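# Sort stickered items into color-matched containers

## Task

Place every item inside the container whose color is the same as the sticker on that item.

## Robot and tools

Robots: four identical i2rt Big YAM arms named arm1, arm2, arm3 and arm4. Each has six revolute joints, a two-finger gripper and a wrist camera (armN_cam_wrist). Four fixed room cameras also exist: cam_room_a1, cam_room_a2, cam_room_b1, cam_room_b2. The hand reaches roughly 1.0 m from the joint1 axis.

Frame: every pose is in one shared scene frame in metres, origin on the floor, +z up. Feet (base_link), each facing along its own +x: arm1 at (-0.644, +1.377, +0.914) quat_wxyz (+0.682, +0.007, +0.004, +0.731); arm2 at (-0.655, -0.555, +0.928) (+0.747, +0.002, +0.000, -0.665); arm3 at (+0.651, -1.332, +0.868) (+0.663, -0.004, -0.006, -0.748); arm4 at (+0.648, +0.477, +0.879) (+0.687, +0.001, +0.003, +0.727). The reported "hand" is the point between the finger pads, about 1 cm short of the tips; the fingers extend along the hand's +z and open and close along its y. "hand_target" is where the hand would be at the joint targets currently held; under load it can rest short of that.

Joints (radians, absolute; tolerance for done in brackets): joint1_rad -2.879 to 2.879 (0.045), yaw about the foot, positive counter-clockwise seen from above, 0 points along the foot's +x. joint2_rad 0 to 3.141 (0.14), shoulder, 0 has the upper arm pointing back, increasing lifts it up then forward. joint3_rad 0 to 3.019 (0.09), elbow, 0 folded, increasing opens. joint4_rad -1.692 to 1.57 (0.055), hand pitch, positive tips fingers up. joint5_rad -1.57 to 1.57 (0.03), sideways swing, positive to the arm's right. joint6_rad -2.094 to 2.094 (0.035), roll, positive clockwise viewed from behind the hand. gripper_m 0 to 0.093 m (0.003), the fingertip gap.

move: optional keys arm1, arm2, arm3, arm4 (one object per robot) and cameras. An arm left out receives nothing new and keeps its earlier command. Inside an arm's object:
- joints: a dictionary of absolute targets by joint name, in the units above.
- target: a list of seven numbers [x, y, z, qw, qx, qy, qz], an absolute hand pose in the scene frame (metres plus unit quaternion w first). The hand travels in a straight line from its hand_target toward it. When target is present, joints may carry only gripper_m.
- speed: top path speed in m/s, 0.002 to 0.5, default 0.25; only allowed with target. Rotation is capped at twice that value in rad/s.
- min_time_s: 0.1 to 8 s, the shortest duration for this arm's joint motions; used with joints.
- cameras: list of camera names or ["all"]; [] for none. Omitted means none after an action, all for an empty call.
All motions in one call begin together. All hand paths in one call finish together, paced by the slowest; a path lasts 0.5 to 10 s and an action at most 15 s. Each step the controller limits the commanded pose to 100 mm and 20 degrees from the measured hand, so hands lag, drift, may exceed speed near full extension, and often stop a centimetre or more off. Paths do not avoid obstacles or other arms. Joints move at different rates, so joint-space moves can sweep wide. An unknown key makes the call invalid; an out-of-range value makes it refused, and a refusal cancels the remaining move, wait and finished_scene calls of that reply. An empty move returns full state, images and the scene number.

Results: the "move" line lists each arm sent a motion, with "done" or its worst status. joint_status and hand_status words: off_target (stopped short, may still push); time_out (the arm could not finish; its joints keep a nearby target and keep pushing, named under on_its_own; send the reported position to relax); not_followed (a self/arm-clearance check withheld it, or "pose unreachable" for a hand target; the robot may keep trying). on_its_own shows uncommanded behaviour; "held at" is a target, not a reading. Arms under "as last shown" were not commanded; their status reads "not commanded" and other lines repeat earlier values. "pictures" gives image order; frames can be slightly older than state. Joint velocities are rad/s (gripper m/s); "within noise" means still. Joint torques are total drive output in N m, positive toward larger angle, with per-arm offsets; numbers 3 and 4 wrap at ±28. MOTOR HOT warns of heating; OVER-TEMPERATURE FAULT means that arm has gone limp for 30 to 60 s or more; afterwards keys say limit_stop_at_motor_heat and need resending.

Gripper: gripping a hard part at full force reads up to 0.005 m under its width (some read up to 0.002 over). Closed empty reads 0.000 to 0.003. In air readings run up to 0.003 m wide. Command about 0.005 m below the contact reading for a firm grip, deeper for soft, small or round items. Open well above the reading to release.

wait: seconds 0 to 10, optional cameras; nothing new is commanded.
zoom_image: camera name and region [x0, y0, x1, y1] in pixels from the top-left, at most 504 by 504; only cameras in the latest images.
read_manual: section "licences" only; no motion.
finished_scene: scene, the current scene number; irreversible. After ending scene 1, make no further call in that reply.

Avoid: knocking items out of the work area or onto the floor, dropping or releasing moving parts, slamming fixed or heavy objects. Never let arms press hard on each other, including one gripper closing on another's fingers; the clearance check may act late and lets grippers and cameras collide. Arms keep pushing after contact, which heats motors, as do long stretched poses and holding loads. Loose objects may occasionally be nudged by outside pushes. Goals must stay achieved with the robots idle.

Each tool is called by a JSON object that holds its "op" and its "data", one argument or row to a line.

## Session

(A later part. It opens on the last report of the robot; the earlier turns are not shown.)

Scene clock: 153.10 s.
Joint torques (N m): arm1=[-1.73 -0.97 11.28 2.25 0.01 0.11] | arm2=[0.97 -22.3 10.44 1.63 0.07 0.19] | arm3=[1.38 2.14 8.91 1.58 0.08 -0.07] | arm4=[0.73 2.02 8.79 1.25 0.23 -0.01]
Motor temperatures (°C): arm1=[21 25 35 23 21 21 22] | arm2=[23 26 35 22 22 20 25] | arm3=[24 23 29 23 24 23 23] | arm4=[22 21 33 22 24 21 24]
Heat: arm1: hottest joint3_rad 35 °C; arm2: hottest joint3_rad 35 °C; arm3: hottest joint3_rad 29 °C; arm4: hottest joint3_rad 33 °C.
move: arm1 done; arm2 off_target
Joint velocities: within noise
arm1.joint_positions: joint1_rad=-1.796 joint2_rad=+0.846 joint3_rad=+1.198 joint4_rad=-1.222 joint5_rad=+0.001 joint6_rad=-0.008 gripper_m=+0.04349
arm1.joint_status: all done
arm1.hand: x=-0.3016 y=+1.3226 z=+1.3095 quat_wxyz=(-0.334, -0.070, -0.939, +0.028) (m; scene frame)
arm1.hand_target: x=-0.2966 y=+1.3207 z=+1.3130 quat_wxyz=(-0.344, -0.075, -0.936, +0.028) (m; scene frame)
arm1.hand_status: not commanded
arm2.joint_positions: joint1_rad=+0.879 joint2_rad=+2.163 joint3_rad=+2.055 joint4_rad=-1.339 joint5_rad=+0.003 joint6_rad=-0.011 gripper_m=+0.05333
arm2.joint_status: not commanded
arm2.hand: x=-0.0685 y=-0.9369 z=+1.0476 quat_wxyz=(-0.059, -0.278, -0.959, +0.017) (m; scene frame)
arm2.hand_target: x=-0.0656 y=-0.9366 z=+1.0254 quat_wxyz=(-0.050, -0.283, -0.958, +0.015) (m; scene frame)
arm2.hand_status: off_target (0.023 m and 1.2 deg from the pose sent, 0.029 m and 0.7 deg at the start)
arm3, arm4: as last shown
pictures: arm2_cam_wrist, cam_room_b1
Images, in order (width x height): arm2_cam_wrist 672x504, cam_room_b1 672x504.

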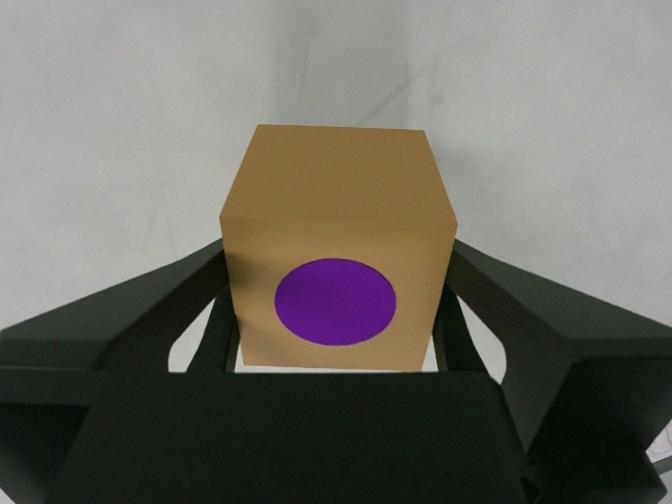

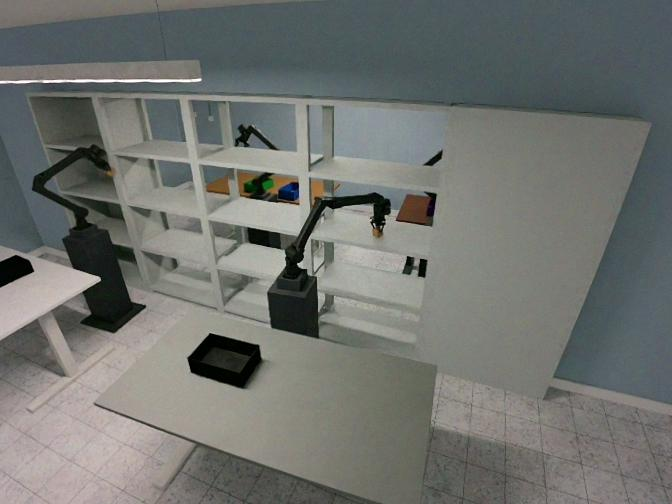

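{"op": "move", "data": {
  "arm1": {"target":[-0.353,1.165,1.15,0.246,0.3,0.918,-0.08]},
  "arm2": {"target":[-0.065,-0.937,1.01,0.05,0.283,0.958,-0.015],"speed":0.04}
}}

Scene clock: 160.70 s.
Joint torques (N m): arm1=[-2.02 -2.73 12.21 1.83 -0.01 0.03] | arm2=[1.08 -22.01 9.25 1.81 0.07 0.19] | arm3=[1.26 2.14 8.84 1.59 0.09 -0.08] | arm4=[0.67 2.14 8.68 1.31 0.25 0.01]
Motor temperatures (°C): arm1=[21 25 35 23 21 21 22] | arm2=[23 27 35 22 22 20 25] | arm3=[24 23 29 23 24 23 23] | arm4=[22 21 33 22 24 21 24]
Heat: arm1: hottest joint3_rad 35 °C; arm2: hottest joint3_rad 35 °C; arm3: hottest joint3_rad 29 °C; arm4: hottest joint3_rad 33 °C.
move: arm1 off_target; arm2 off_target
Joint velocities: within noise
arm1.joint_positions: joint1_rad=-2.276 joint2_rad=+0.928 joint3_rad=+0.864 joint4_rad=-1.002 joint5_rad=-0.011 joint6_rad=-0.006 gripper_m=+0.04349
arm1.joint_status: not commanded
arm1.hand: x=-0.3576 y=+1.1697 z=+1.1418 quat_wxyz=(-0.231, -0.298, -0.923, +0.075) (m; scene frame)
arm1.hand_target: x=-0.3532 y=+1.1651 z=+1.1500 quat_wxyz=(-0.246, -0.300, -0.918, +0.080) (m; scene frame)
arm1.hand_status: off_target (0.011 m and 1.9 deg from the pose sent, 0.230 m and 29.0 deg at the start)
arm2.joint_positions: joint1_rad=+0.879 joint2_rad=+2.166 joint3_rad=+2.041 joint4_rad=-1.308 joint5_rad=+0.003 joint6_rad=-0.011 gripper_m=+0.05333
arm2.joint_status: not commanded
arm2.hand: x=-0.0654 y=-0.9389 z=+1.0407 quat_wxyz=(-0.066, -0.278, -0.958, +0.019) (m; scene frame)
arm2.hand_target: x=-0.0659 y=-0.9365 z=+1.0105 quat_wxyz=(-0.050, -0.283, -0.958, +0.015) (m; scene frame)
arm2.hand_status: off_target (0.031 m and 2.0 deg from the pose sent, 0.038 m and 1.2 deg at the start)
arm3, arm4: as last shown
pictures: none

{"op": "move", "data": {
  "arm1": {"target":[-0.06,0.95,1.11,0.246,0.3,0.918,-0.08],"speed":0.2},
  "arm2": {"target":[-0.065,-0.937,1.0,0.05,0.283,0.958,-0.015],"speed":0.04}
}}

{"op": "move", "data": {
  "arm2": {"joints":{"gripper_m":0.085}},
  "arm1": {"target":[-0.06,0.95,1.05,0.05,0.310,0.949,-0.016],"speed":0.15},
  "cameras": ["arm1_cam_wrist","arm2_cam_wrist"]
}}

Scene clock: 167.83 s.
Joint torques (N m): arm1=[-1.73 -17.49 17.37 0.9 0.07 0.1] | arm2=[0.97 -21.71 8.03 2.45 0.07 0.2] | arm3=[1.2 2.14 8.87 1.58 0.1 -0.07] | arm4=[0.5 1.85 8.68 1.31 0.25 0.03]
Motor temperatures (°C): arm1=[21 25 35 23 21 21 22] | arm2=[23 27 34 22 22 20 25] | arm3=[24 23 29 23 24 23 23] | arm4=[22 21 33 22 24 21 24]
Heat: arm1: hottest joint3_rad 35 °C; arm2: hottest joint3_rad 34 °C; arm3: hottest joint3_rad 29 °C; arm4: hottest joint3_rad 33 °C.
move: arm1 off_target; arm2 off_target
Joint velocities: within noise
arm1.joint_positions: joint1_rad=-2.276 joint2_rad=+1.909 joint3_rad=+1.723 joint4_rad=-0.903 joint5_rad=-0.011 joint6_rad=-0.006 gripper_m=+0.04349
arm1.joint_status: not commanded
arm1.hand: x=-0.0758 y=+0.9608 z=+1.0785 quat_wxyz=(-0.220, -0.299, -0.926, +0.072) (m; scene frame)
arm1.hand_target: x=-0.0618 y=+0.9513 z=+1.1103 quat_wxyz=(-0.247, -0.300, -0.918, +0.080) (m; scene frame)
arm1.hand_status: off_target (0.037 m and 3.2 deg from the pose sent, 0.371 m and 1.9 deg at the start)
arm2.joint_positions: joint1_rad=+0.879 joint2_rad=+2.166 joint3_rad=+2.037 joint4_rad=-1.303 joint5_rad=+0.003 joint6_rad=-0.011 gripper_m=+0.05333
arm2.joint_status: not commanded
arm2.hand: x=-0.0654 y=-0.9389 z=+1.0390 quat_wxyz=(-0.066, -0.278, -0.958, +0.020) (m; scene frame)
arm2.hand_target: x=-0.0666 y=-0.9360 z=+1.0007 quat_wxyz=(-0.049, -0.283, -0.958, +0.015) (m; scene frame)
arm2.hand_status: off_target (0.039 m and 2.0 deg from the pose sent, 0.041 m and 2.0 deg at the start)
arm3.joint_positions: joint1_rad=+0.130 joint2_rad=+0.649 joint3_rad=+1.447 joint4_rad=-1.615 joint5_rad=+0.075 joint6_rad=+0.392 gripper_m=+0.09396
arm3.joint_status: not commanded
arm3.hand: x=+0.6387 y=-1.5222 z=+1.3768 quat_wxyz=(-0.293, -0.776, -0.507, +0.235) (m; scene frame)
arm3.hand_target: x=+0.6387 y=-1.5210 z=+1.3861 quat_wxyz=(-0.302, -0.772, -0.504, +0.241) (m; scene frame)
arm3.hand_status: not commanded
arm4.joint_positions: joint1_rad=+0.147 joint2_rad=+0.586 joint3_rad=+1.324 joint4_rad=-1.592 joint5_rad=+0.245 joint6_rad=+0.670 gripper_m=+0.09396
arm4.joint_status: not commanded
arm4.hand: x=+0.6543 y=+0.6697 z=+1.3488 quat_wxyz=(-0.224, +0.451, -0.815, -0.287) (m; scene frame)
arm4.hand_target: x=+0.6546 y=+0.6685 z=+1.3591 quat_wxyz=(-0.227, +0.447, -0.812, -0.299) (m; scene frame)
arm4.hand_status: not commanded
pictures: none

Scene clock: 169.93 s.
Joint torques (N m): arm1=[-1.96 -20.37 16.66 0.1 0.08 0.11] | arm2=[1.14 -22.24 9.61 1.69 0.07 0.19] | arm3=[1.26 2.26 8.9 1.62 0.08 -0.08] | arm4=[0.67 1.96 8.72 1.24 0.28 0.02]
Motor temperatures (°C): arm1=[21 25 35 23 21 21 22] | arm2=[23 27 33 22 22 20 25] | arm3=[24 23 29 23 24 23 23] | arm4=[22 21 33 22 24 21 24]
Heat: arm1: hottest joint3_rad 35 °C; arm2: hottest joint3_rad 33 °C; arm3: hottest joint3_rad 29 °C; arm4: hottest joint3_rad 33 °C.
move: arm1 off_target; arm2 done
Joint velocities: within noise
arm1.joint_positions: joint1_rad=-2.276 joint2_rad=+2.225 joint3_rad=+2.182 joint4_rad=-1.453 joint5_rad=-0.010 joint6_rad=-0.006 gripper_m=+0.04349
arm1.joint_status: not commanded
arm1.hand: x=-0.0732 y=+0.9583 z=+1.0295 quat_wxyz=(-0.029, -0.309, -0.950, +0.008) (m; scene frame)
arm1.hand_target: x=-0.0612 y=+0.9508 z=+1.0501 quat_wxyz=(-0.051, -0.310, -0.949, +0.016) (m; scene frame)
arm1.hand_status: off_target (0.026 m and 2.6 deg from the pose sent, 0.034 m and 20.8 deg at the start)
arm2.joint_positions: joint1_rad=+0.879 joint2_rad=+2.173 joint3_rad=+2.018 joint4_rad=-1.284 joint5_rad=+0.003 joint6_rad=-0.011 gripper_m=+0.08492
arm2.joint_status: all done
arm2.hand: x=-0.0665 y=-0.9382 z=+1.0271 quat_wxyz=(-0.063, -0.278, -0.958, +0.018) (m; scene frame)
arm2.hand_target: x=-0.0665 y=-0.9361 z=+1.0008 quat_wxyz=(-0.050, -0.283, -0.958, +0.015) (m; scene frame)
arm2.hand_status: not commanded
arm3, arm4: as last shown
pictures: arm1_cam_wrist, arm2_cam_wrist
Images, in order (width x height): arm1_cam_wrist 672x504, arm2_cam_wrist 672x504.

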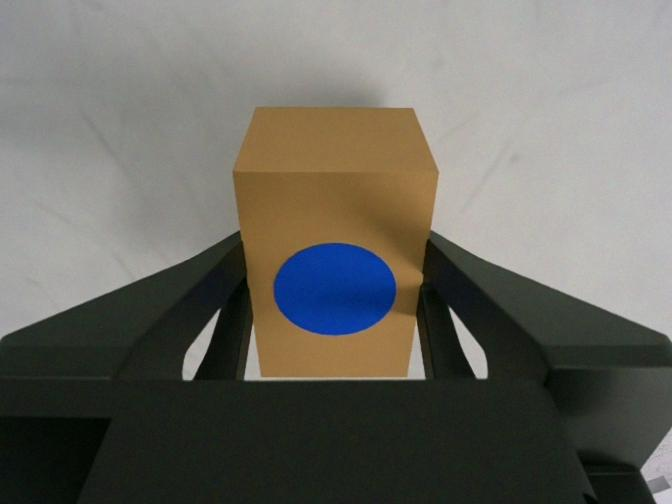

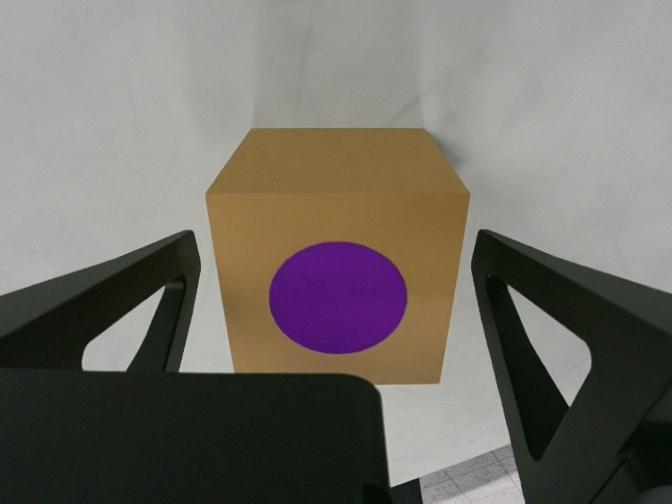

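{"op": "move", "data": {
  "arm2": {"target":[-0.067,-0.936,1.12,0.166,0.279,0.944,-0.049]},
  "arm1": {"target":[-0.06,0.95,1.028,0.05,0.310,0.949,-0.016],"speed":0.04}
}}

{"op": "move", "data": {
  "arm2": {"target":[-0.36,-0.746,1.15,0.248,0.273,0.926,-0.073]},
  "arm1": {"target":[-0.06,0.95,1.008,0.05,0.310,0.949,-0.016],"speed":0.03}
}}

Scene clock: 176.07 s.
Joint torques (N m): arm1=[-1.9 -20.25 12.53 1.13 0.07 0.1] | arm2=[0.97 -20.89 10.18 2.1 0.07 0.18] | arm3=[1.32 2.14 8.9 1.58 0.09 -0.08] | arm4=[1.03 1.73 8.73 1.09 0.28 0.05]
Motor temperatures (°C): arm1=[21 25 36 23 21 21 22] | arm2=[23 27 33 22 22 20 24] | arm3=[24 23 29 23 24 23 23] | arm4=[22 21 33 22 24 21 24]
Heat: arm1: hottest joint3_rad 36 °C; arm2: hottest joint3_rad 33 °C; arm3: hottest joint3_rad 29 °C; arm4: hottest joint3_rad 33 °C.
move: arm1 done; arm2 off_target
Joint velocities: within noise
arm1.joint_positions: joint1_rad=-2.276 joint2_rad=+2.225 joint3_rad=+2.182 joint4_rad=-1.428 joint5_rad=-0.010 joint6_rad=-0.006 gripper_m=+0.04349
arm1.joint_status: not commanded
arm1.hand: x=-0.0682 y=+0.9545 z=+1.0299 quat_wxyz=(-0.041, -0.309, -0.950, +0.012) (m; scene frame)
arm1.hand_target: x=-0.0603 y=+0.9501 z=+1.0282 quat_wxyz=(-0.050, -0.310, -0.949, +0.016) (m; scene frame)
arm1.hand_status: done (0.010 m and 1.1 deg from the pose sent, 0.016 m and 2.6 deg at the start)
arm2.joint_positions: joint1_rad=+0.879 joint2_rad=+1.955 joint3_rad=+1.922 joint4_rad=-1.170 joint5_rad=+0.003 joint6_rad=-0.011 gripper_m=+0.08492
arm2.joint_status: not commanded
arm2.hand: x=-0.0704 y=-0.9361 z=+1.1398 quat_wxyz=(-0.175, -0.274, -0.944, +0.052) (m; scene frame)
arm2.hand_target: x=-0.0675 y=-0.9357 z=+1.1201 quat_wxyz=(-0.166, -0.279, -0.945, +0.049) (m; scene frame)
arm2.hand_status: off_target (0.020 m and 1.2 deg from the pose sent, 0.093 m and 12.4 deg at the start)
arm3, arm4: as last shown
pictures: none

Scene clock: 178.10 s.
Joint torques (N m): arm1=[-1.79 -18.67 9.31 1.72 0.09 0.06] | arm2=[1.32 -4.89 10.44 1.29 0.15 0.2] | arm3=[1.26 2.08 8.94 1.58 0.1 -0.09] | arm4=[0.79 2.14 8.69 1.32 0.25 0.06]
Motor temperatures (°C): arm1=[21 25 36 23 21 21 22] | arm2=[23 27 33 22 22 20 24] | arm3=[24 23 29 23 24 23 23] | arm4=[22 21 33 22 24 21 24]
Heat: arm1: hottest joint3_rad 36 °C; arm2: hottest joint3_rad 33 °C; arm3: hottest joint3_rad 29 °C; arm4: hottest joint3_rad 33 °C.
move: arm1 off_target; arm2 off_target
Joint velocities: within noise
arm1.joint_positions: joint1_rad=-2.276 joint2_rad=+2.227 joint3_rad=+2.176 joint4_rad=-1.395 joint5_rad=-0.010 joint6_rad=-0.006 gripper_m=+0.04349
arm1.joint_status: not commanded
arm1.hand: x=-0.0630 y=+0.9507 z=+1.0273 quat_wxyz=(-0.053, -0.309, -0.949, +0.016) (m; scene frame)
arm1.hand_target: x=-0.0605 y=+0.9502 z=+1.0082 quat_wxyz=(-0.050, -0.310, -0.949, +0.016) (m; scene frame)
arm1.hand_status: off_target (0.020 m and 0.3 deg from the pose sent, 0.024 m and 1.1 deg at the start)
arm2.joint_positions: joint1_rad=+0.879 joint2_rad=+0.911 joint3_rad=+0.839 joint4_rad=-0.938 joint5_rad=+0.003 joint6_rad=-0.010 gripper_m=+0.08492
arm2.joint_status: not commanded
arm2.hand: x=-0.3570 y=-0.7505 z=+1.1618 quat_wxyz=(-0.265, -0.269, -0.923, +0.079) (m; scene frame)
arm2.hand_target: x=-0.3602 y=-0.7460 z=+1.1502 quat_wxyz=(-0.248, -0.273, -0.927, +0.073) (m; scene frame)
arm2.hand_status: off_target (0.013 m and 2.1 deg from the pose sent, 0.347 m and 9.0 deg at the start)
arm3, arm4: as last shown
pictures: none

{"op": "move", "data": {
  "arm1": {"target":[-0.06,0.95,0.995,0.05,0.310,0.949,-0.016],"speed":0.03},
  "arm3": {"joints":{"joint1_rad":-1.96,"joint2_rad":0.8,"joint3_rad":1.3,"joint4_rad":-1.2,"joint5_rad":0,"joint6_rad":0},"min_time_s":4}
}}

{"op": "move", "data": {
  "arm1": {"joints":{"gripper_m":0.08}},
  "arm3": {"target":[0.336,-1.157,1.14,0.115,-0.859,0.221,0.447]},
  "cameras": ["arm1_cam_wrist","arm3_cam_wrist"]
}}

Scene clock: 190.43 s.
Joint torques (N m): arm1=[-1.61 -17.85 8.42 2.04 0.09 0.1] | arm2=[1.38 -5.07 10.45 1.26 0.15 0.2] | arm3=[0.56 -2.14 8.38 2.17 -0.09 -0.15] | arm4=[0.32 2.08 8.75 1.13 0.22 -0.02]
Motor temperatures (°C): arm1=[21 26 35 23 21 21 22] | arm2=[23 27 32 22 22 20 24] | arm3=[24 23 29 23 24 23 23] | arm4=[22 21 33 22 24 21 24]
Heat: arm1: hottest joint3_rad 35 °C; arm2: hottest joint3_rad 32 °C; arm3: hottest joint3_rad 29 °C; arm4: hottest joint3_rad 33 °C.
move: arm1 off_target; arm3 done
Joint velocities: within noise
arm1.joint_positions: joint1_rad=-2.276 joint2_rad=+2.216 joint3_rad=+2.153 joint4_rad=-1.372 joint5_rad=-0.010 joint6_rad=-0.006 gripper_m=+0.04349
arm1.joint_status: not commanded
arm1.hand: x=-0.0632 y=+0.9508 z=+1.0268 quat_wxyz=(-0.059, -0.309, -0.949, +0.018) (m; scene frame)
arm1.hand_target: x=-0.0612 y=+0.9508 z=+0.9955 quat_wxyz=(-0.050, -0.310, -0.949, +0.016) (m; scene frame)
arm1.hand_status: off_target (0.032 m and 1.0 deg from the pose sent, 0.033 m and 0.3 deg at the start)
arm2, arm4: as last shown
arm3.joint_positions: joint1_rad=-1.951 joint2_rad=+0.794 joint3_rad=+1.306 joint4_rad=-1.216 joint5_rad=+0.002 joint6_rad=+0.008 gripper_m=+0.09397
arm3.joint_status: all done
arm3.hand: x=+0.3643 y=-1.1676 z=+1.3397 quat_wxyz=(+0.098, -0.879, +0.232, +0.405) (m; scene frame)
arm3.hand_target: x=+0.3611 y=-1.1629 z=+1.3377 quat_wxyz=(+0.100, -0.878, +0.231, +0.406) (m; scene frame)
arm3.hand_status: not commanded
pictures: none

Scene clock: 191.97 s.
Joint torques (N m): arm1=[-1.9 -20.07 10.81 1.01 0.08 0.09] | arm2=[1.44 -5.01 10.45 1.25 0.15 0.2] | arm3=[2.26 -2.84 10.13 2.3 0.13 -0.13] | arm4=[0.79 2.32 8.66 1.29 0.25 0.03]
Motor temperatures (°C): arm1=[21 26 35 23 21 21 22] | arm2=[23 27 32 22 22 20 24] | arm3=[24 23 29 23 24 23 23] | arm4=[22 21 33 22 24 21 24]
Heat: arm1: hottest joint3_rad 35 °C; arm2: hottest joint3_rad 32 °C; arm3: hottest joint3_rad 29 °C; arm4: hottest joint3_rad 33 °C.
move: arm1 done; arm3 done
Joint velocities: within noise
arm1.joint_positions: joint1_rad=-2.276 joint2_rad=+2.238 joint3_rad=+2.128 joint4_rad=-1.347 joint5_rad=-0.010 joint6_rad=-0.006 gripper_m=+0.07996
arm1.joint_status: all done
arm1.hand: x=-0.0648 y=+0.9517 z=+1.0011 quat_wxyz=(-0.047, -0.309, -0.950, +0.015) (m; scene frame)
arm1.hand_target: x=-0.0612 y=+0.9508 z=+0.9956 quat_wxyz=(-0.050, -0.310, -0.949, +0.016) (m; scene frame)
arm1.hand_status: not commanded
arm2, arm4: as last shown
arm3.joint_positions: joint1_rad=-1.951 joint2_rad=+0.688 joint3_rad=+0.665 joint4_rad=-0.603 joint5_rad=+0.018 joint6_rad=+0.008 gripper_m=+0.09397
arm3.joint_status: not commanded
arm3.hand: x=+0.3407 y=-1.1543 z=+1.1337 quat_wxyz=(+0.113, -0.862, +0.231, +0.437) (m; scene frame)
arm3.hand_target: x=+0.3362 y=-1.1571 z=+1.1401 quat_wxyz=(+0.115, -0.859, +0.221, +0.447) (m; scene frame)
arm3.hand_status: done (0.008 m and 1.7 deg from the pose sent, 0.202 m and 5.8 deg at the start)
pictures: arm1_cam_wrist, arm3_cam_wrist
Images, in order (width x height): arm1_cam_wrist 672x504, arm3_cam_wrist 672x504.

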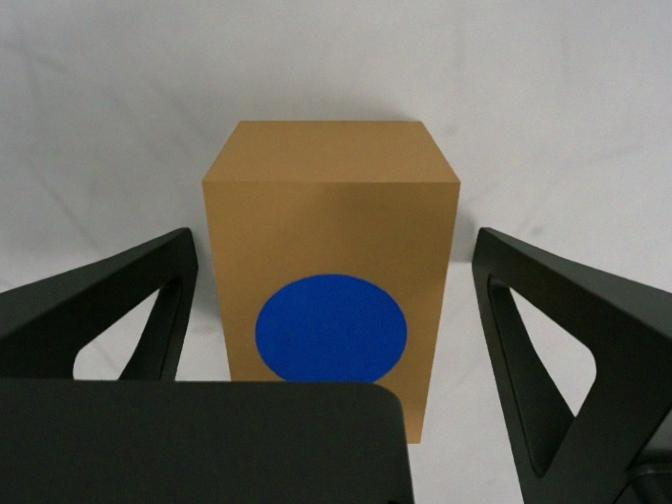

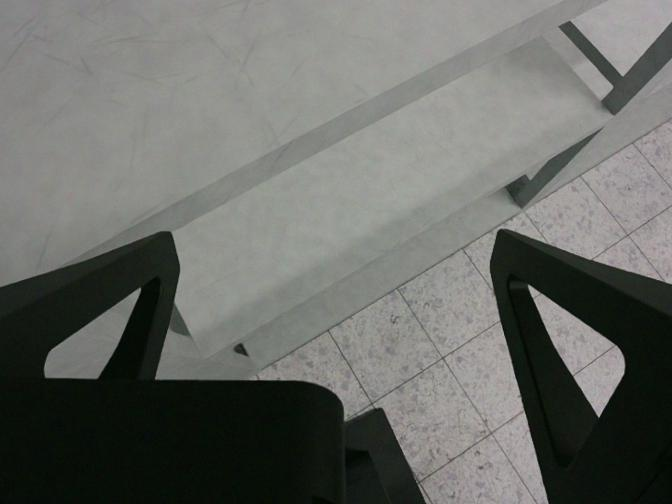

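{"op": "move", "data": {
  "arm1": {"target":[-0.062,0.952,1.12,0.165,0.306,0.936,-0.054]},
  "arm3": {"target":[0.03,-0.991,1.12,0.123,-0.855,0.237,0.445]},
  "arm4": {"joints":{"joint1_rad":0.92,"joint2_rad":0.8,"joint3_rad":1.3,"joint4_rad":-1.2,"joint5_rad":0,"joint6_rad":0},"min_time_s":2.0},
  "cameras": ["arm3_cam_wrist"]
}}

{"op": "move", "data": {
  "arm1": {"target":[-0.36,1.17,1.15,0.246,0.3,0.918,-0.08]},
  "arm4": {"target":[0.33,0.69,1.14,0.134,-0.849,0.258,0.442]},
  "cameras": ["arm3_cam_wrist","arm1_cam_wrist"]
}}

Scene clock: 205.27 s.
Joint torques (N m): arm1=[-1.49 -20.54 11.11 1.65 0.09 0.11] | arm2=[1.44 -5.01 10.45 1.25 0.15 0.21] | arm3=[2.49 -18.49 13.74 1.31 0.13 0.03] | arm4=[0.91 -1.67 8.51 1.95 -0.04 -0.07]
Motor temperatures (°C): arm1=[21 27 34 23 21 21 22] | arm2=[23 26 32 22 22 20 24] | arm3=[24 23 29 23 24 23 23] | arm4=[22 21 33 22 24 21 24]
Heat: arm1: hottest joint3_rad 34 °C; arm2: hottest joint3_rad 32 °C; arm3: hottest joint3_rad 29 °C; arm4: hottest joint3_rad 33 °C.
move: arm1 off_target; arm3 off_target; arm4 done
Joint velocities: within noise
arm1.joint_positions: joint1_rad=-2.276 joint2_rad=+2.041 joint3_rad=+2.035 joint4_rad=-1.239 joint5_rad=-0.010 joint6_rad=-0.006 gripper_m=+0.07996
arm1.joint_status: not commanded
arm1.hand: x=-0.0647 y=+0.9526 z=+1.1043 quat_wxyz=(-0.148, -0.305, -0.940, +0.048) (m; scene frame)
arm1.hand_target: x=-0.0622 y=+0.9520 z=+1.1199 quat_wxyz=(-0.165, -0.306, -0.936, +0.054) (m; scene frame)
arm1.hand_status: off_target (0.016 m and 2.1 deg from the pose sent, 0.119 m and 14.3 deg at the start)
arm2: as last shown
arm3.joint_positions: joint1_rad=-1.949 joint2_rad=+1.680 joint3_rad=+1.365 joint4_rad=-0.331 joint5_rad=+0.049 joint6_rad=+0.016 gripper_m=+0.09397
arm3.joint_status: not commanded
arm3.hand: x=+0.0477 y=-0.9898 z=+1.0936 quat_wxyz=(+0.122, -0.864, +0.241, +0.425) (m; scene frame)
arm3.hand_target: x=+0.0314 y=-0.9919 z=+1.1201 quat_wxyz=(+0.123, -0.855, +0.237, +0.445) (m; scene frame)
arm3.hand_status: off_target (0.032 m and 2.5 deg from the pose sent, 0.351 m and 1.8 deg at the start)
arm4.joint_positions: joint1_rad=+0.917 joint2_rad=+0.793 joint3_rad=+1.299 joint4_rad=-1.219 joint5_rad=+0.003 joint6_rad=+0.015 gripper_m=+0.09397
arm4.joint_status: all done
arm4.hand: x=+0.3808 y=+0.6632 z=+1.3508 quat_wxyz=(-0.119, +0.866, -0.275, -0.400) (m; scene frame)
arm4.hand_target: x=+0.3756 y=+0.6651 z=+1.3528 quat_wxyz=(-0.121, +0.866, -0.267, -0.405) (m; scene frame)
arm4.hand_status: not commanded
pictures: arm3_cam_wrist
Images, in order (width x height): arm3_cam_wrist 672x504.

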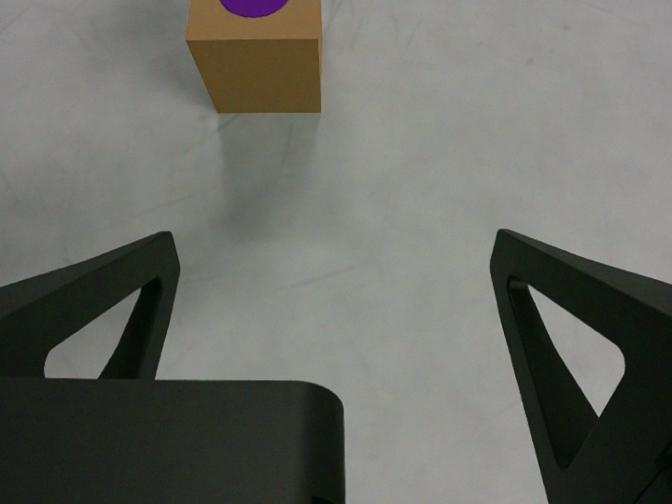

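Scene clock: 207.43 s.
Joint torques (N m): arm1=[-1.55 -1.32 11.69 0.91 -0.08 0.05] | arm2=[1.2 -5.13 10.43 1.26 0.15 0.21] | arm3=[2.49 -18.49 13.68 1.32 0.14 0.03] | arm4=[1.44 -2.78 9.99 2 0.24 -0.07]
Motor temperatures (°C): arm1=[21 27 34 23 21 21 22] | arm2=[23 26 32 22 22 20 24] | arm3=[24 23 29 23 24 23 23] | arm4=[22 21 33 22 24 21 24]
Heat: arm1: hottest joint3_rad 34 °C; arm2: hottest joint3_rad 32 °C; arm3: hottest joint3_rad 29 °C; arm4: hottest joint3_rad 33 °C.
move: arm1 done; arm4 done
Joint velocities: within noise
arm1.joint_positions: joint1_rad=-2.276 joint2_rad=+0.891 joint3_rad=+0.856 joint4_rad=-0.983 joint5_rad=-0.010 joint6_rad=-0.006 gripper_m=+0.07996
arm1.joint_status: not commanded
arm1.hand: x=-0.3589 y=+1.1705 z=+1.1526 quat_wxyz=(-0.253, -0.297, -0.917, +0.083) (m; scene frame)
arm1.hand_target: x=-0.3600 y=+1.1700 z=+1.1501 quat_wxyz=(-0.246, -0.300, -0.918, +0.080) (m; scene frame)
arm1.hand_status: done (0.003 m and 1.0 deg from the pose sent, 0.370 m and 12.1 deg at the start)
arm2, arm3: as last shown
arm4.joint_positions: joint1_rad=+0.927 joint2_rad=+0.773 joint3_rad=+0.663 joint4_rad=-0.522 joint5_rad=+0.007 joint6_rad=+0.015 gripper_m=+0.09397
arm4.joint_status: not commanded
arm4.hand: x=+0.3355 y=+0.6891 z=+1.1349 quat_wxyz=(-0.129, +0.850, -0.267, -0.435) (m; scene frame)
arm4.hand_target: x=+0.3301 y=+0.6899 z=+1.1400 quat_wxyz=(-0.134, +0.849, -0.258, -0.442) (m; scene frame)
arm4.hand_status: done (0.008 m and 1.5 deg from the pose sent, 0.218 m and 5.9 deg at the start)
pictures: arm1_cam_wrist, arm3_cam_wrist
Images, in order (width x height): arm1_cam_wrist 672x504, arm3_cam_wrist 672x504.

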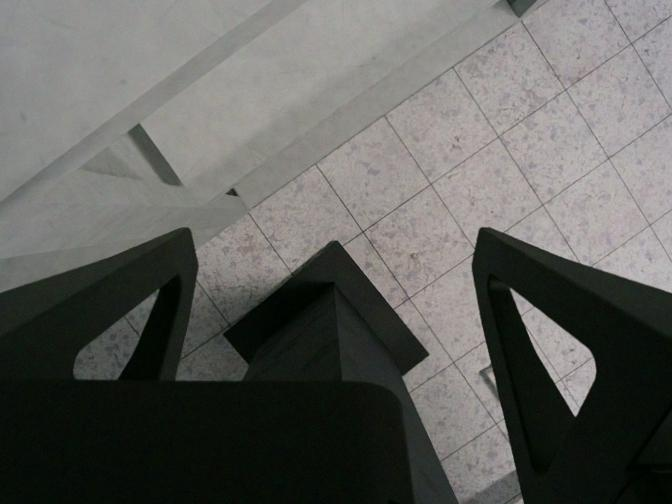

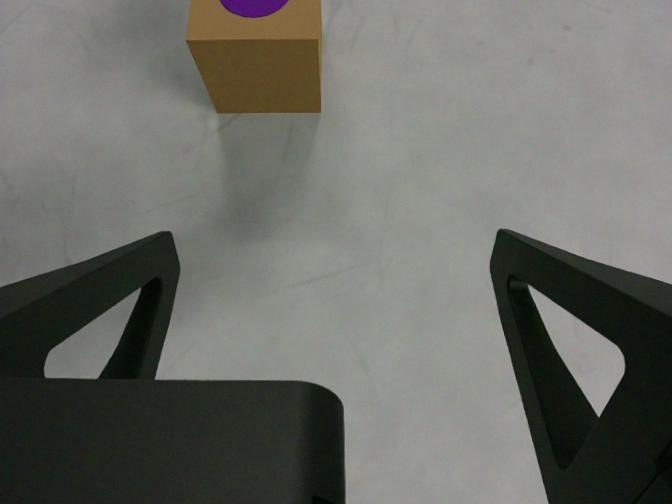

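{"op": "move", "data": {
  "arm3": {"target":[-0.034,-0.987,1.068,0.123,-0.855,0.237,0.445],"speed":0.15},
  "arm4": {"target":[0.043,0.882,1.12,0.134,-0.849,0.258,0.442]},
  "cameras": ["arm3_cam_wrist","arm4_cam_wrist"]
}}

Scene clock: 219.57 s.
Joint torques (N m): arm1=[-2.08 -1.49 11.64 0.87 -0.06 0.08] | arm2=[1.38 -5.07 10.4 1.26 0.15 0.2] | arm3=[2.43 -20.42 13.79 2.25 0.15 0.02] | arm4=[0.91 -18.43 12.6 0.96 0.06 -0.1]
Motor temperatures (°C): arm1=[21 26 35 23 21 21 22] | arm2=[23 26 32 22 22 20 23] | arm3=[24 23 31 23 24 23 23] | arm4=[22 21 35 22 24 21 24]
Heat: arm1: hottest joint3_rad 35 °C; arm2: hottest joint3_rad 32 °C; arm3: hottest joint3_rad 31 °C; arm4: hottest joint3_rad 35 °C.
move: arm3 off_target; arm4 off_target
Joint velocities: within noise
arm1, arm2: as last shown
arm3.joint_positions: joint1_rad=-1.906 joint2_rad=+1.858 joint3_rad=+1.480 joint4_rad=-0.289 joint5_rad=+0.083 joint6_rad=+0.039 gripper_m=+0.09397
arm3.joint_status: not commanded
arm3.hand: x=-0.0103 y=-0.9880 z=+1.0428 quat_wxyz=(+0.121, -0.868, +0.241, +0.417) (m; scene frame)
arm3.hand_target: x=-0.0319 y=-0.9883 z=+1.0684 quat_wxyz=(+0.123, -0.855, +0.237, +0.445) (m; scene frame)
arm3.hand_status: off_target (0.035 m and 3.5 deg from the pose sent, 0.086 m and 2.5 deg at the start)
arm4.joint_positions: joint1_rad=+0.927 joint2_rad=+1.739 joint3_rad=+1.416 joint4_rad=-0.313 joint5_rad=+0.007 joint6_rad=+0.013 gripper_m=+0.09397
arm4.joint_status: not commanded
arm4.hand: x=+0.0555 y=+0.8753 z=+1.1042 quat_wxyz=(-0.129, +0.852, -0.267, -0.433) (m; scene frame)
arm4.hand_target: x=+0.0438 y=+0.8814 z=+1.1203 quat_wxyz=(-0.134, +0.848, -0.258, -0.442) (m; scene frame)
arm4.hand_status: off_target (0.021 m and 1.6 deg from the pose sent, 0.351 m and 1.5 deg at the start)
pictures: arm3_cam_wrist, arm4_cam_wrist
Images, in order (width x height): arm3_cam_wrist 672x504, arm4_cam_wrist 672x504.

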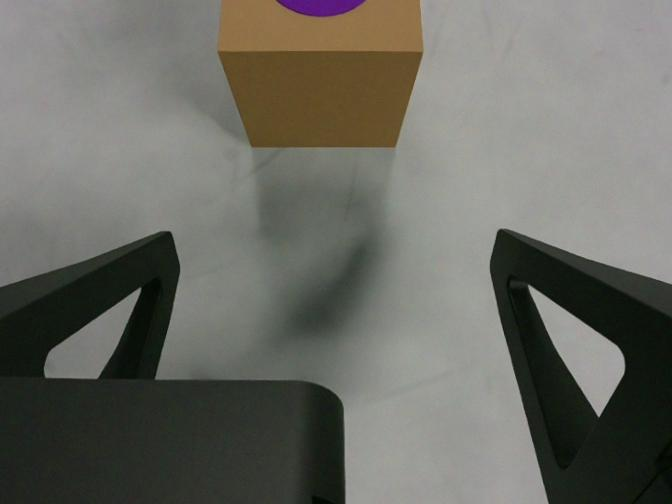

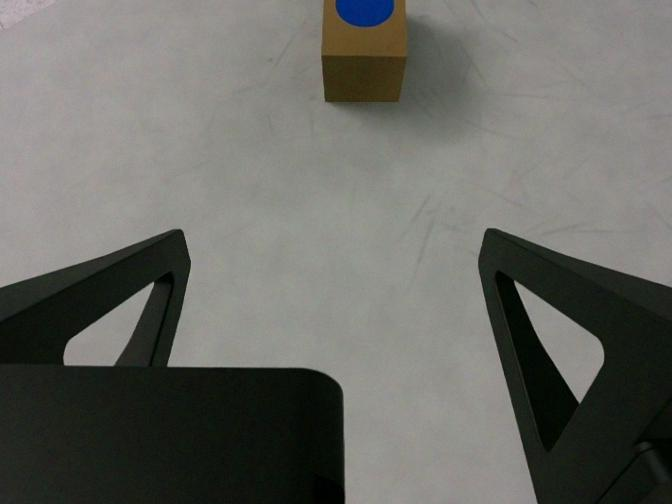

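{"op": "move", "data": {
  "arm3": {"target":[-0.1,-0.949,1.064,0.123,-0.855,0.237,0.445],"speed":0.12},
  "arm4": {"target":[-0.026,0.949,1.068,0.134,-0.849,0.258,0.442],"speed":0.15},
  "cameras": ["arm3_cam_wrist","arm4_cam_wrist"]
}}

Scene clock: 229.20 s.
Joint torques (N m): arm1=[-2.02 -1.67 11.85 0.92 -0.02 0.01] | arm2=[1.44 -5.07 10.45 1.28 0.14 0.2] | arm3=[1.79 -23.82 14.27 1.25 -0.05 -0.02] | arm4=[0.26 -22.36 12.89 0.92 -0.05 -0.05]
Motor temperatures (°C): arm1=[21 26 36 23 21 21 22] | arm2=[23 26 32 22 22 20 23] | arm3=[24 24 32 23 24 23 23] | arm4=[22 22 36 22 24 21 24]
Heat: arm1: hottest joint3_rad 36 °C; arm2: hottest joint3_rad 32 °C; arm3: hottest joint3_rad 32 °C; arm4: hottest joint3_rad 36 °C.
move: arm3 off_target; arm4 off_target
Joint velocities: within noise
arm1, arm2: as last shown
arm3.joint_positions: joint1_rad=-1.906 joint2_rad=+2.060 joint3_rad=+1.788 joint4_rad=-0.370 joint5_rad=+0.082 joint6_rad=+0.039 gripper_m=+0.09397
arm3.joint_status: not commanded
arm3.hand: x=-0.0841 y=-0.9521 z=+1.0431 quat_wxyz=(+0.123, -0.863, +0.240, +0.428) (m; scene frame)
arm3.hand_target: x=-0.0985 y=-0.9499 z=+1.0640 quat_wxyz=(+0.123, -0.855, +0.237, +0.445) (m; scene frame)
arm3.hand_status: off_target (0.026 m and 2.2 deg from the pose sent, 0.100 m and 3.5 deg at the start)
arm4.joint_positions: joint1_rad=+0.907 joint2_rad=+2.016 joint3_rad=+1.694 joint4_rad=-0.313 joint5_rad=-0.011 joint6_rad=-0.003 gripper_m=+0.09397
arm4.joint_status: not commanded
arm4.hand: x=-0.0156 y=+0.9381 z=+1.0557 quat_wxyz=(-0.129, +0.852, -0.265, -0.433) (m; scene frame)
arm4.hand_target: x=-0.0250 y=+0.9483 z=+1.0681 quat_wxyz=(-0.134, +0.848, -0.258, -0.442) (m; scene frame)
arm4.hand_status: off_target (0.019 m and 1.5 deg from the pose sent, 0.116 m and 1.6 deg at the start)
pictures: arm3_cam_wrist, arm4_cam_wrist
Images, in order (width x height): arm3_cam_wrist 672x504, arm4_cam_wrist 672x504.

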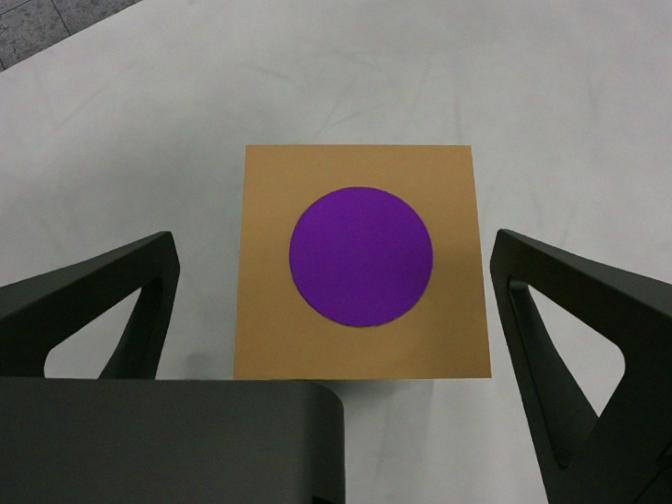

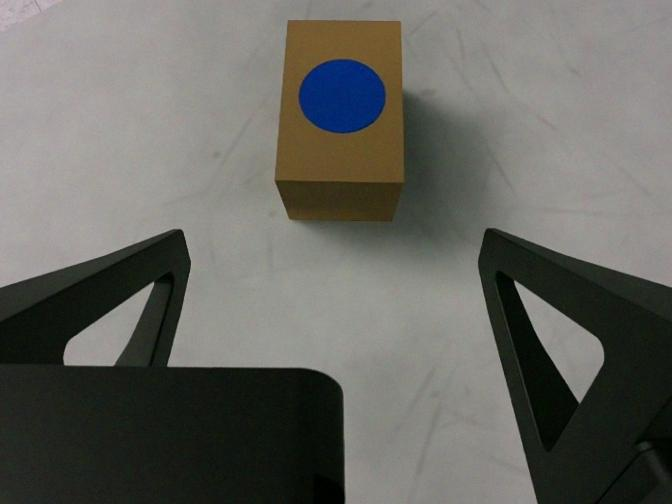

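{"op": "move", "data": {
  "arm3": {"joints":{"gripper_m":0.037}},
  "arm4": {"target":[-0.078,0.991,1.045,0.134,-0.849,0.258,0.442],"speed":0.12},
  "cameras": ["arm3_cam_wrist","arm4_cam_wrist"]
}}

Scene clock: 241.73 s.
Joint torques (N m): arm1=[-2.26 -1.08 11.74 0.96 -0.02 0.03] | arm2=[1.32 -5.13 10.41 1.26 0.14 0.2] | arm3=[1.79 -23.88 14.28 1.28 0.01 -0.04] | arm4=[0.73 -24.88 13.14 0.98 -0.07 -0.11]
Motor temperatures (°C): arm1=[21 25 36 23 21 21 22] | arm2=[23 25 32 22 22 20 23] | arm3=[24 25 32 23 24 23 23] | arm4=[22 23 37 22 24 21 24]
Heat: arm1: hottest joint3_rad 36 °C; arm2: hottest joint3_rad 32 °C; arm3: hottest joint3_rad 32 °C; arm4: hottest joint3_rad 37 °C.
move: arm3 off_target; arm4 off_target
Joint velocities: within noise
arm1, arm2: as last shown
arm3.joint_positions: joint1_rad=-1.906 joint2_rad=+2.060 joint3_rad=+1.788 joint4_rad=-0.370 joint5_rad=+0.081 joint6_rad=+0.040 gripper_m=+0.05321
arm3.joint_status: gripper_m off_target (ended at +0.05324, target +0.03700)
arm3.hand: x=-0.0841 y=-0.9523 z=+1.0430 quat_wxyz=(+0.122, -0.863, +0.240, +0.428) (m; scene frame)
arm3.hand_target: x=-0.0985 y=-0.9499 z=+1.0640 quat_wxyz=(+0.123, -0.855, +0.237, +0.445) (m; scene frame)
arm3.hand_status: not commanded
arm4.joint_positions: joint1_rad=+0.903 joint2_rad=+2.222 joint3_rad=+1.986 joint4_rad=-0.398 joint5_rad=-0.017 joint6_rad=-0.006 gripper_m=+0.09397
arm4.joint_status: not commanded
arm4.hand: x=-0.0707 y=+0.9788 z=+1.0348 quat_wxyz=(-0.128, +0.852, -0.263, -0.434) (m; scene frame)
arm4.hand_target: x=-0.0770 y=+0.9902 z=+1.0451 quat_wxyz=(-0.134, +0.848, -0.258, -0.442) (m; scene frame)
arm4.hand_status: off_target (0.017 m and 1.3 deg from the pose sent, 0.082 m and 1.5 deg at the start)
pictures: arm3_cam_wrist, arm4_cam_wrist
Images, in order (width x height): arm3_cam_wrist 672x504, arm4_cam_wrist 672x504.

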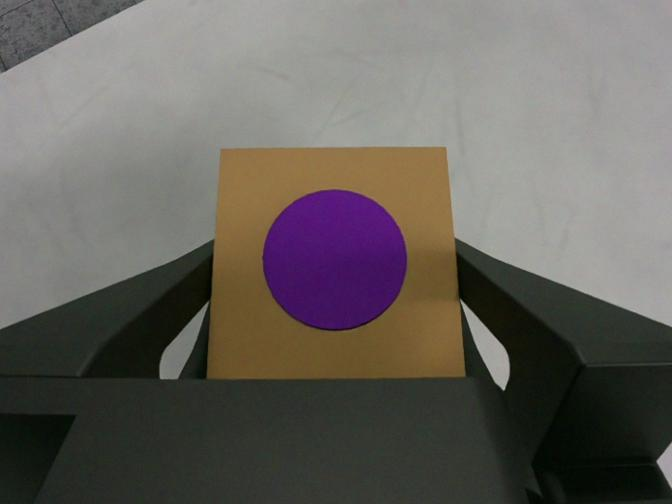

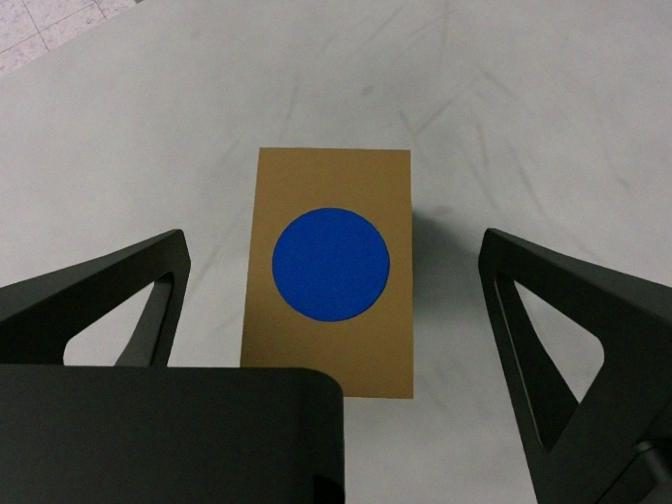

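{"op": "move", "data": {
  "arm4": {"joints":{"gripper_m":0.027}},
  "arm3": {"target":[-0.095,-0.951,1.12,0.123,-0.855,0.237,0.445],"speed":0.12}
}}

{"op": "move", "data": {
  "arm4": {"target":[-0.077,0.99,1.11,0.134,-0.849,0.258,0.442],"speed":0.12},
  "arm3": {"target":[0.34,-1.155,1.15,0.115,-0.859,0.221,0.447],"speed":0.2}
}}

{"op": "move", "data": {
  "arm4": {"target":[0.34,0.685,1.15,0.134,-0.849,0.258,0.442],"speed":0.2},
  "arm3": {"joints":{"joint2_rad":0.8,"joint3_rad":1.3,"joint4_rad":-1.2,"joint5_rad":0,"joint6_rad":0},"min_time_s":1.5},
  "cameras": ["cam_room_a1","cam_room_a2","arm3_cam_wrist","arm4_cam_wrist"]
}}

Scene clock: 249.20 s.
Joint torques (N m): arm1=[-1.9 -1.67 12.01 0.72 -0.04 0.07] | arm2=[1.44 -5.07 10.4 1.26 0.15 0.2] | arm3=[1.96 -27.05 14.63 1.4 0 -0.04] | arm4=[0.5 -25.11 13.08 0.94 -0.05 -0.06]
Motor temperatures (°C): arm1=[21 25 36 23 21 21 22] | arm2=[23 25 32 22 22 20 23] | arm3=[24 26 32 23 24 23 24] | arm4=[22 23 38 22 24 21 24]
Heat: arm1: hottest joint3_rad 36 °C; arm2: hottest joint3_rad 32 °C; arm3: hottest joint3_rad 32 °C; arm4: hottest joint3_rad 38 °C.
move: arm3 off_target; arm4 off_target
Joint velocities: within noise
arm1: as last shown
arm2.joint_positions: joint1_rad=+0.879 joint2_rad=+0.911 joint3_rad=+0.839 joint4_rad=-0.938 joint5_rad=+0.003 joint6_rad=-0.010 gripper_m=+0.08492
arm2.joint_status: not commanded
arm2.hand: x=-0.3570 y=-0.7505 z=+1.1618 quat_wxyz=(-0.265, -0.269, -0.923, +0.079) (m; scene frame)
arm2.hand_target: x=-0.3602 y=-0.7460 z=+1.1502 quat_wxyz=(-0.248, -0.273, -0.927, +0.073) (m; scene frame)
arm2.hand_status: not commanded
arm3.joint_positions: joint1_rad=-1.906 joint2_rad=+2.045 joint3_rad=+1.855 joint4_rad=-0.492 joint5_rad=+0.081 joint6_rad=+0.040 gripper_m=+0.05321
arm3.joint_status: not commanded
arm3.hand: x=-0.0812 y=-0.9533 z=+1.0696 quat_wxyz=(+0.119, -0.871, +0.241, +0.411) (m; scene frame)
arm3.hand_target: x=-0.0922 y=-0.9525 z=+1.1200 quat_wxyz=(+0.123, -0.855, +0.237, +0.445) (m; scene frame)
arm3.hand_status: off_target (0.052 m and 4.4 deg from the pose sent, 0.078 m and 2.2 deg at the start)
arm4.joint_positions: joint1_rad=+0.903 joint2_rad=+2.222 joint3_rad=+1.986 joint4_rad=-0.398 joint5_rad=-0.017 joint6_rad=-0.007 gripper_m=+0.04416
arm4.joint_status: gripper_m off_target (ended at +0.04419, target +0.02700)
arm4.hand: x=-0.0709 y=+0.9788 z=+1.0350 quat_wxyz=(-0.128, +0.852, -0.263, -0.434) (m; scene frame)
arm4.hand_target: x=-0.0771 y=+0.9902 z=+1.0452 quat_wxyz=(-0.134, +0.848, -0.258, -0.442) (m; scene frame)
arm4.hand_status: not commanded
pictures: none

Scene clock: 252.27 s.
Joint torques (N m): arm1=[-1.85 -1.49 11.84 0.9 -0.06 0.03] | arm2=[1.38 -5.07 10.44 1.26 0.15 0.2] | arm3=[0.32 -2.02 9.73 1.47 -0.09 -0.12] | arm4=[0.15 -28.98 13.7 0.84 -0.01 -0.06]
Motor temperatures (°C): arm1=[21 25 36 23 21 21 22] | arm2=[23 25 32 22 22 20 23] | arm3=[24 26 32 23 24 23 24] | arm4=[22 23 38 22 24 21 25]
Heat: arm1: hottest joint3_rad 36 °C; arm2: hottest joint3_rad 32 °C; arm3: hottest joint3_rad 32 °C; arm4: hottest joint3_rad 38 °C.
move: arm3 done; arm4 off_target
Joint velocities: within noise
arm1, arm2: as last shown
arm3.joint_positions: joint1_rad=-1.938 joint2_rad=+0.672 joint3_rad=+0.693 joint4_rad=-0.614 joint5_rad=+0.010 joint6_rad=+0.000 gripper_m=+0.05321
arm3.joint_status: not commanded
arm3.hand: x=+0.3377 y=-1.1591 z=+1.1536 quat_wxyz=(+0.112, -0.857, +0.218, +0.453) (m; scene frame)
arm3.hand_target: x=+0.3400 y=-1.1550 z=+1.1499 quat_wxyz=(+0.115, -0.859, +0.221, +0.447) (m; scene frame)
arm3.hand_status: done (0.006 m and 0.8 deg from the pose sent, 0.474 m and 5.0 deg at the start)
arm4.joint_positions: joint1_rad=+0.903 joint2_rad=+2.222 joint3_rad=+2.084 joint4_rad=-0.542 joint5_rad=-0.017 joint6_rad=-0.007 gripper_m=+0.04416
arm4.joint_status: not commanded
arm4.hand: x=-0.0707 y=+0.9788 z=+1.0629 quat_wxyz=(-0.121, +0.862, -0.266, -0.414) (m; scene frame)
arm4.hand_target: x=-0.0747 y=+0.9882 z=+1.1100 quat_wxyz=(-0.134, +0.849, -0.258, -0.442) (m; scene frame)
arm4.hand_status: off_target (0.049 m and 3.9 deg from the pose sent, 0.076 m and 1.3 deg at the start)
pictures: none

Scene clock: 255.47 s.
Joint torques (N m): arm1=[-1.85 -1.2 11.84 0.79 -0.03 0.08] | arm2=[1.44 -5.07 10.45 1.28 0.15 0.2] | arm3=[0.38 -2.61 13.35 1.29 -0.09 -0.05] | arm4=[1.79 -2.84 9.83 1.07 0.25 0.1]
Motor temperatures (°C): arm1=[21 25 36 23 21 21 22] | arm2=[23 25 32 22 22 20 23] | arm3=[24 26 32 23 24 23 24] | arm4=[22 23 38 22 24 21 25]
Heat: arm1: hottest joint3_rad 36 °C; arm2: hottest joint3_rad 32 °C; arm3: hottest joint3_rad 32 °C; arm4: hottest joint3_rad 38 °C.
move: arm3 done; arm4 done
Joint velocities: within noise
arm1, arm2: as last shown
arm3.joint_positions: joint1_rad=-1.938 joint2_rad=+0.794 joint3_rad=+1.249 joint4_rad=-1.196 joint5_rad=+0.002 joint6_rad=+0.000 gripper_m=+0.05321
arm3.joint_status: all done
arm3.hand: x=+0.3585 y=-1.1696 z=+1.3134 quat_wxyz=(+0.092, -0.889, +0.224, +0.389) (m; scene frame)
arm3.hand_target: x=+0.3600 y=-1.1651 z=+1.3378 quat_wxyz=(+0.099, -0.879, +0.228, +0.407) (m; scene frame)
arm3.hand_status: not commanded
arm4.joint_positions: joint1_rad=+0.922 joint2_rad=+0.735 joint3_rad=+0.674 joint4_rad=-0.544 joint5_rad=+0.003 joint6_rad=-0.007 gripper_m=+0.04416
arm4.joint_status: not commanded
arm4.hand: x=+0.3414 y=+0.6867 z=+1.1502 quat_wxyz=(-0.136, +0.847, -0.257, -0.445) (m; scene frame)
arm4.hand_target: x=+0.3400 y=+0.6850 z=+1.1500 quat_wxyz=(-0.134, +0.849, -0.258, -0.442) (m; scene frame)
arm4.hand_status: done (0.002 m and 0.5 deg from the pose sent, 0.512 m and 3.9 deg at the start)
pictures: arm3_cam_wrist, arm4_cam_wrist, cam_room_a1, cam_room_a2
Images, in order (width x height): arm3_cam_wrist 672x504, arm4_cam_wrist 672x504, cam_room_a1 672x504, cam_room_a2 672x504.

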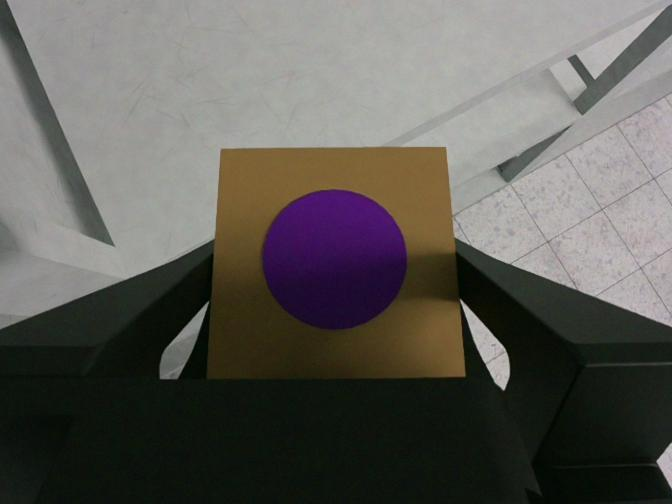

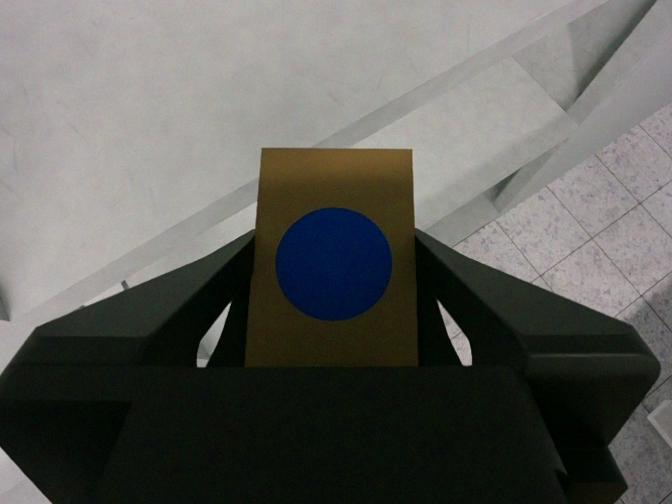

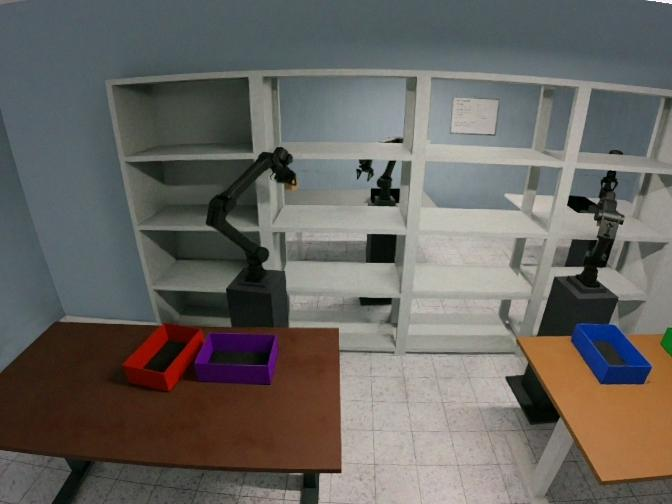

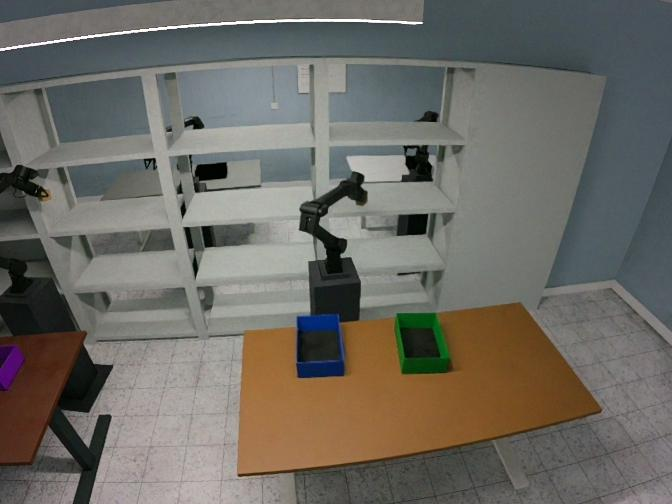

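{"op": "move", "data": {
  "arm4": {"joints":{"joint1_rad":-1.80,"joint2_rad":1.1,"joint3_rad":1.5,"joint4_rad":-1.5,"joint5_rad":0,"joint6_rad":0},"min_time_s":5},
  "arm3": {"joints":{"joint1_rad":1.58,"joint2_rad":1.1,"joint3_rad":1.5,"joint4_rad":-1.5},"min_time_s":5},
  "cameras": ["arm3_cam_wrist","arm4_cam_wrist"]
}}

Scene clock: 270.77 s.
Joint torques (N m): arm1=[-2.26 -1.26 11.79 0.83 -0.06 0.04] | arm2=[1.26 -5.07 10.4 1.24 0.15 0.21] | arm3=[1.55 -6.65 13.94 0.61 0.07 -0.05] | arm4=[1.14 -6.18 12.19 0.44 -0.02 0.11]
Motor temperatures (°C): arm1=[21 25 36 23 21 21 22] | arm2=[23 25 32 22 22 20 23] | arm3=[24 25 33 23 24 23 24] | arm4=[22 23 39 22 24 21 25]
Heat: arm1: hottest joint3_rad 36 °C; arm2: hottest joint3_rad 32 °C; arm3: hottest joint3_rad 33 °C; arm4: hottest joint3_rad 39 °C.
move: arm3 done; arm4 done
Joint velocities: within noise
arm1, arm2: as last shown
arm3.joint_positions: joint1_rad=+1.575 joint2_rad=+1.094 joint3_rad=+1.440 joint4_rad=-1.495 joint5_rad=-0.001 joint6_rad=-0.001 gripper_m=+0.05318
arm3.joint_status: all done
arm3.hand: x=+1.0172 y=-1.3693 z=+1.2699 quat_wxyz=(-0.210, -0.055, -0.976, +0.018) (m; scene frame)
arm3.hand_target: x=+1.0230 y=-1.3679 z=+1.2949 quat_wxyz=(-0.234, -0.052, -0.971, +0.020) (m; scene frame)
arm3.hand_status: not commanded
arm4.joint_positions: joint1_rad=-1.803 joint2_rad=+1.086 joint3_rad=+1.446 joint4_rad=-1.491 joint5_rad=+0.003 joint6_rad=-0.007 gripper_m=+0.04413
arm4.joint_status: all done
arm4.hand: x=+1.0124 y=+0.4132 z=+1.2852 quat_wxyz=(-0.215, -0.082, -0.973, +0.023) (m; scene frame)
arm4.hand_target: x=+1.0190 y=+0.4140 z=+1.3042 quat_wxyz=(-0.230, -0.083, -0.969, +0.022) (m; scene frame)
arm4.hand_status: not commanded
pictures: arm3_cam_wrist, arm4_cam_wrist
Images, in order (width x height): arm3_cam_wrist 672x504, arm4_cam_wrist 672x504.

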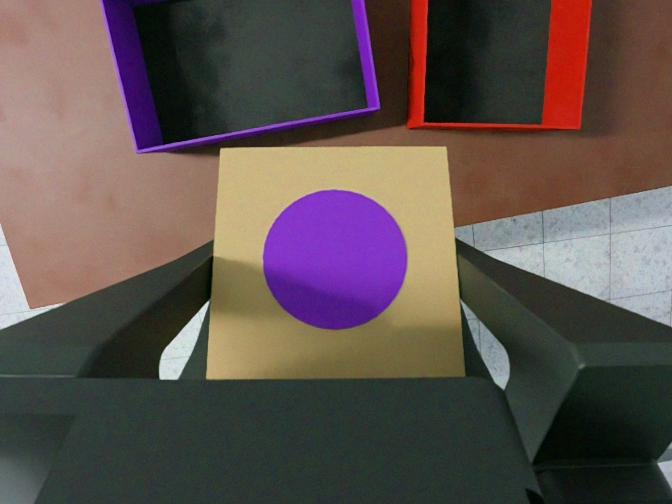

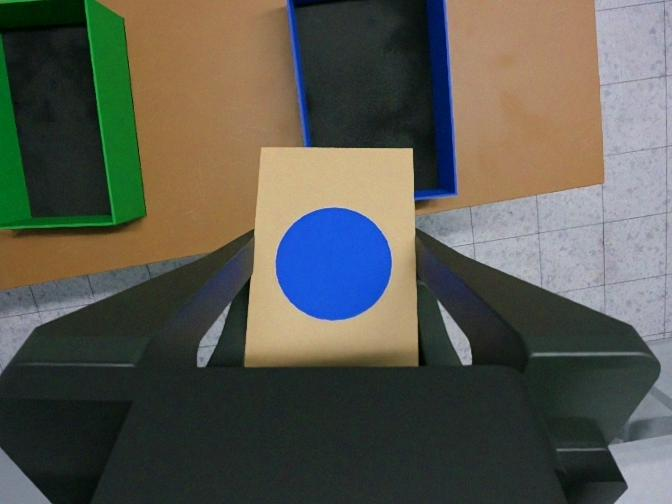

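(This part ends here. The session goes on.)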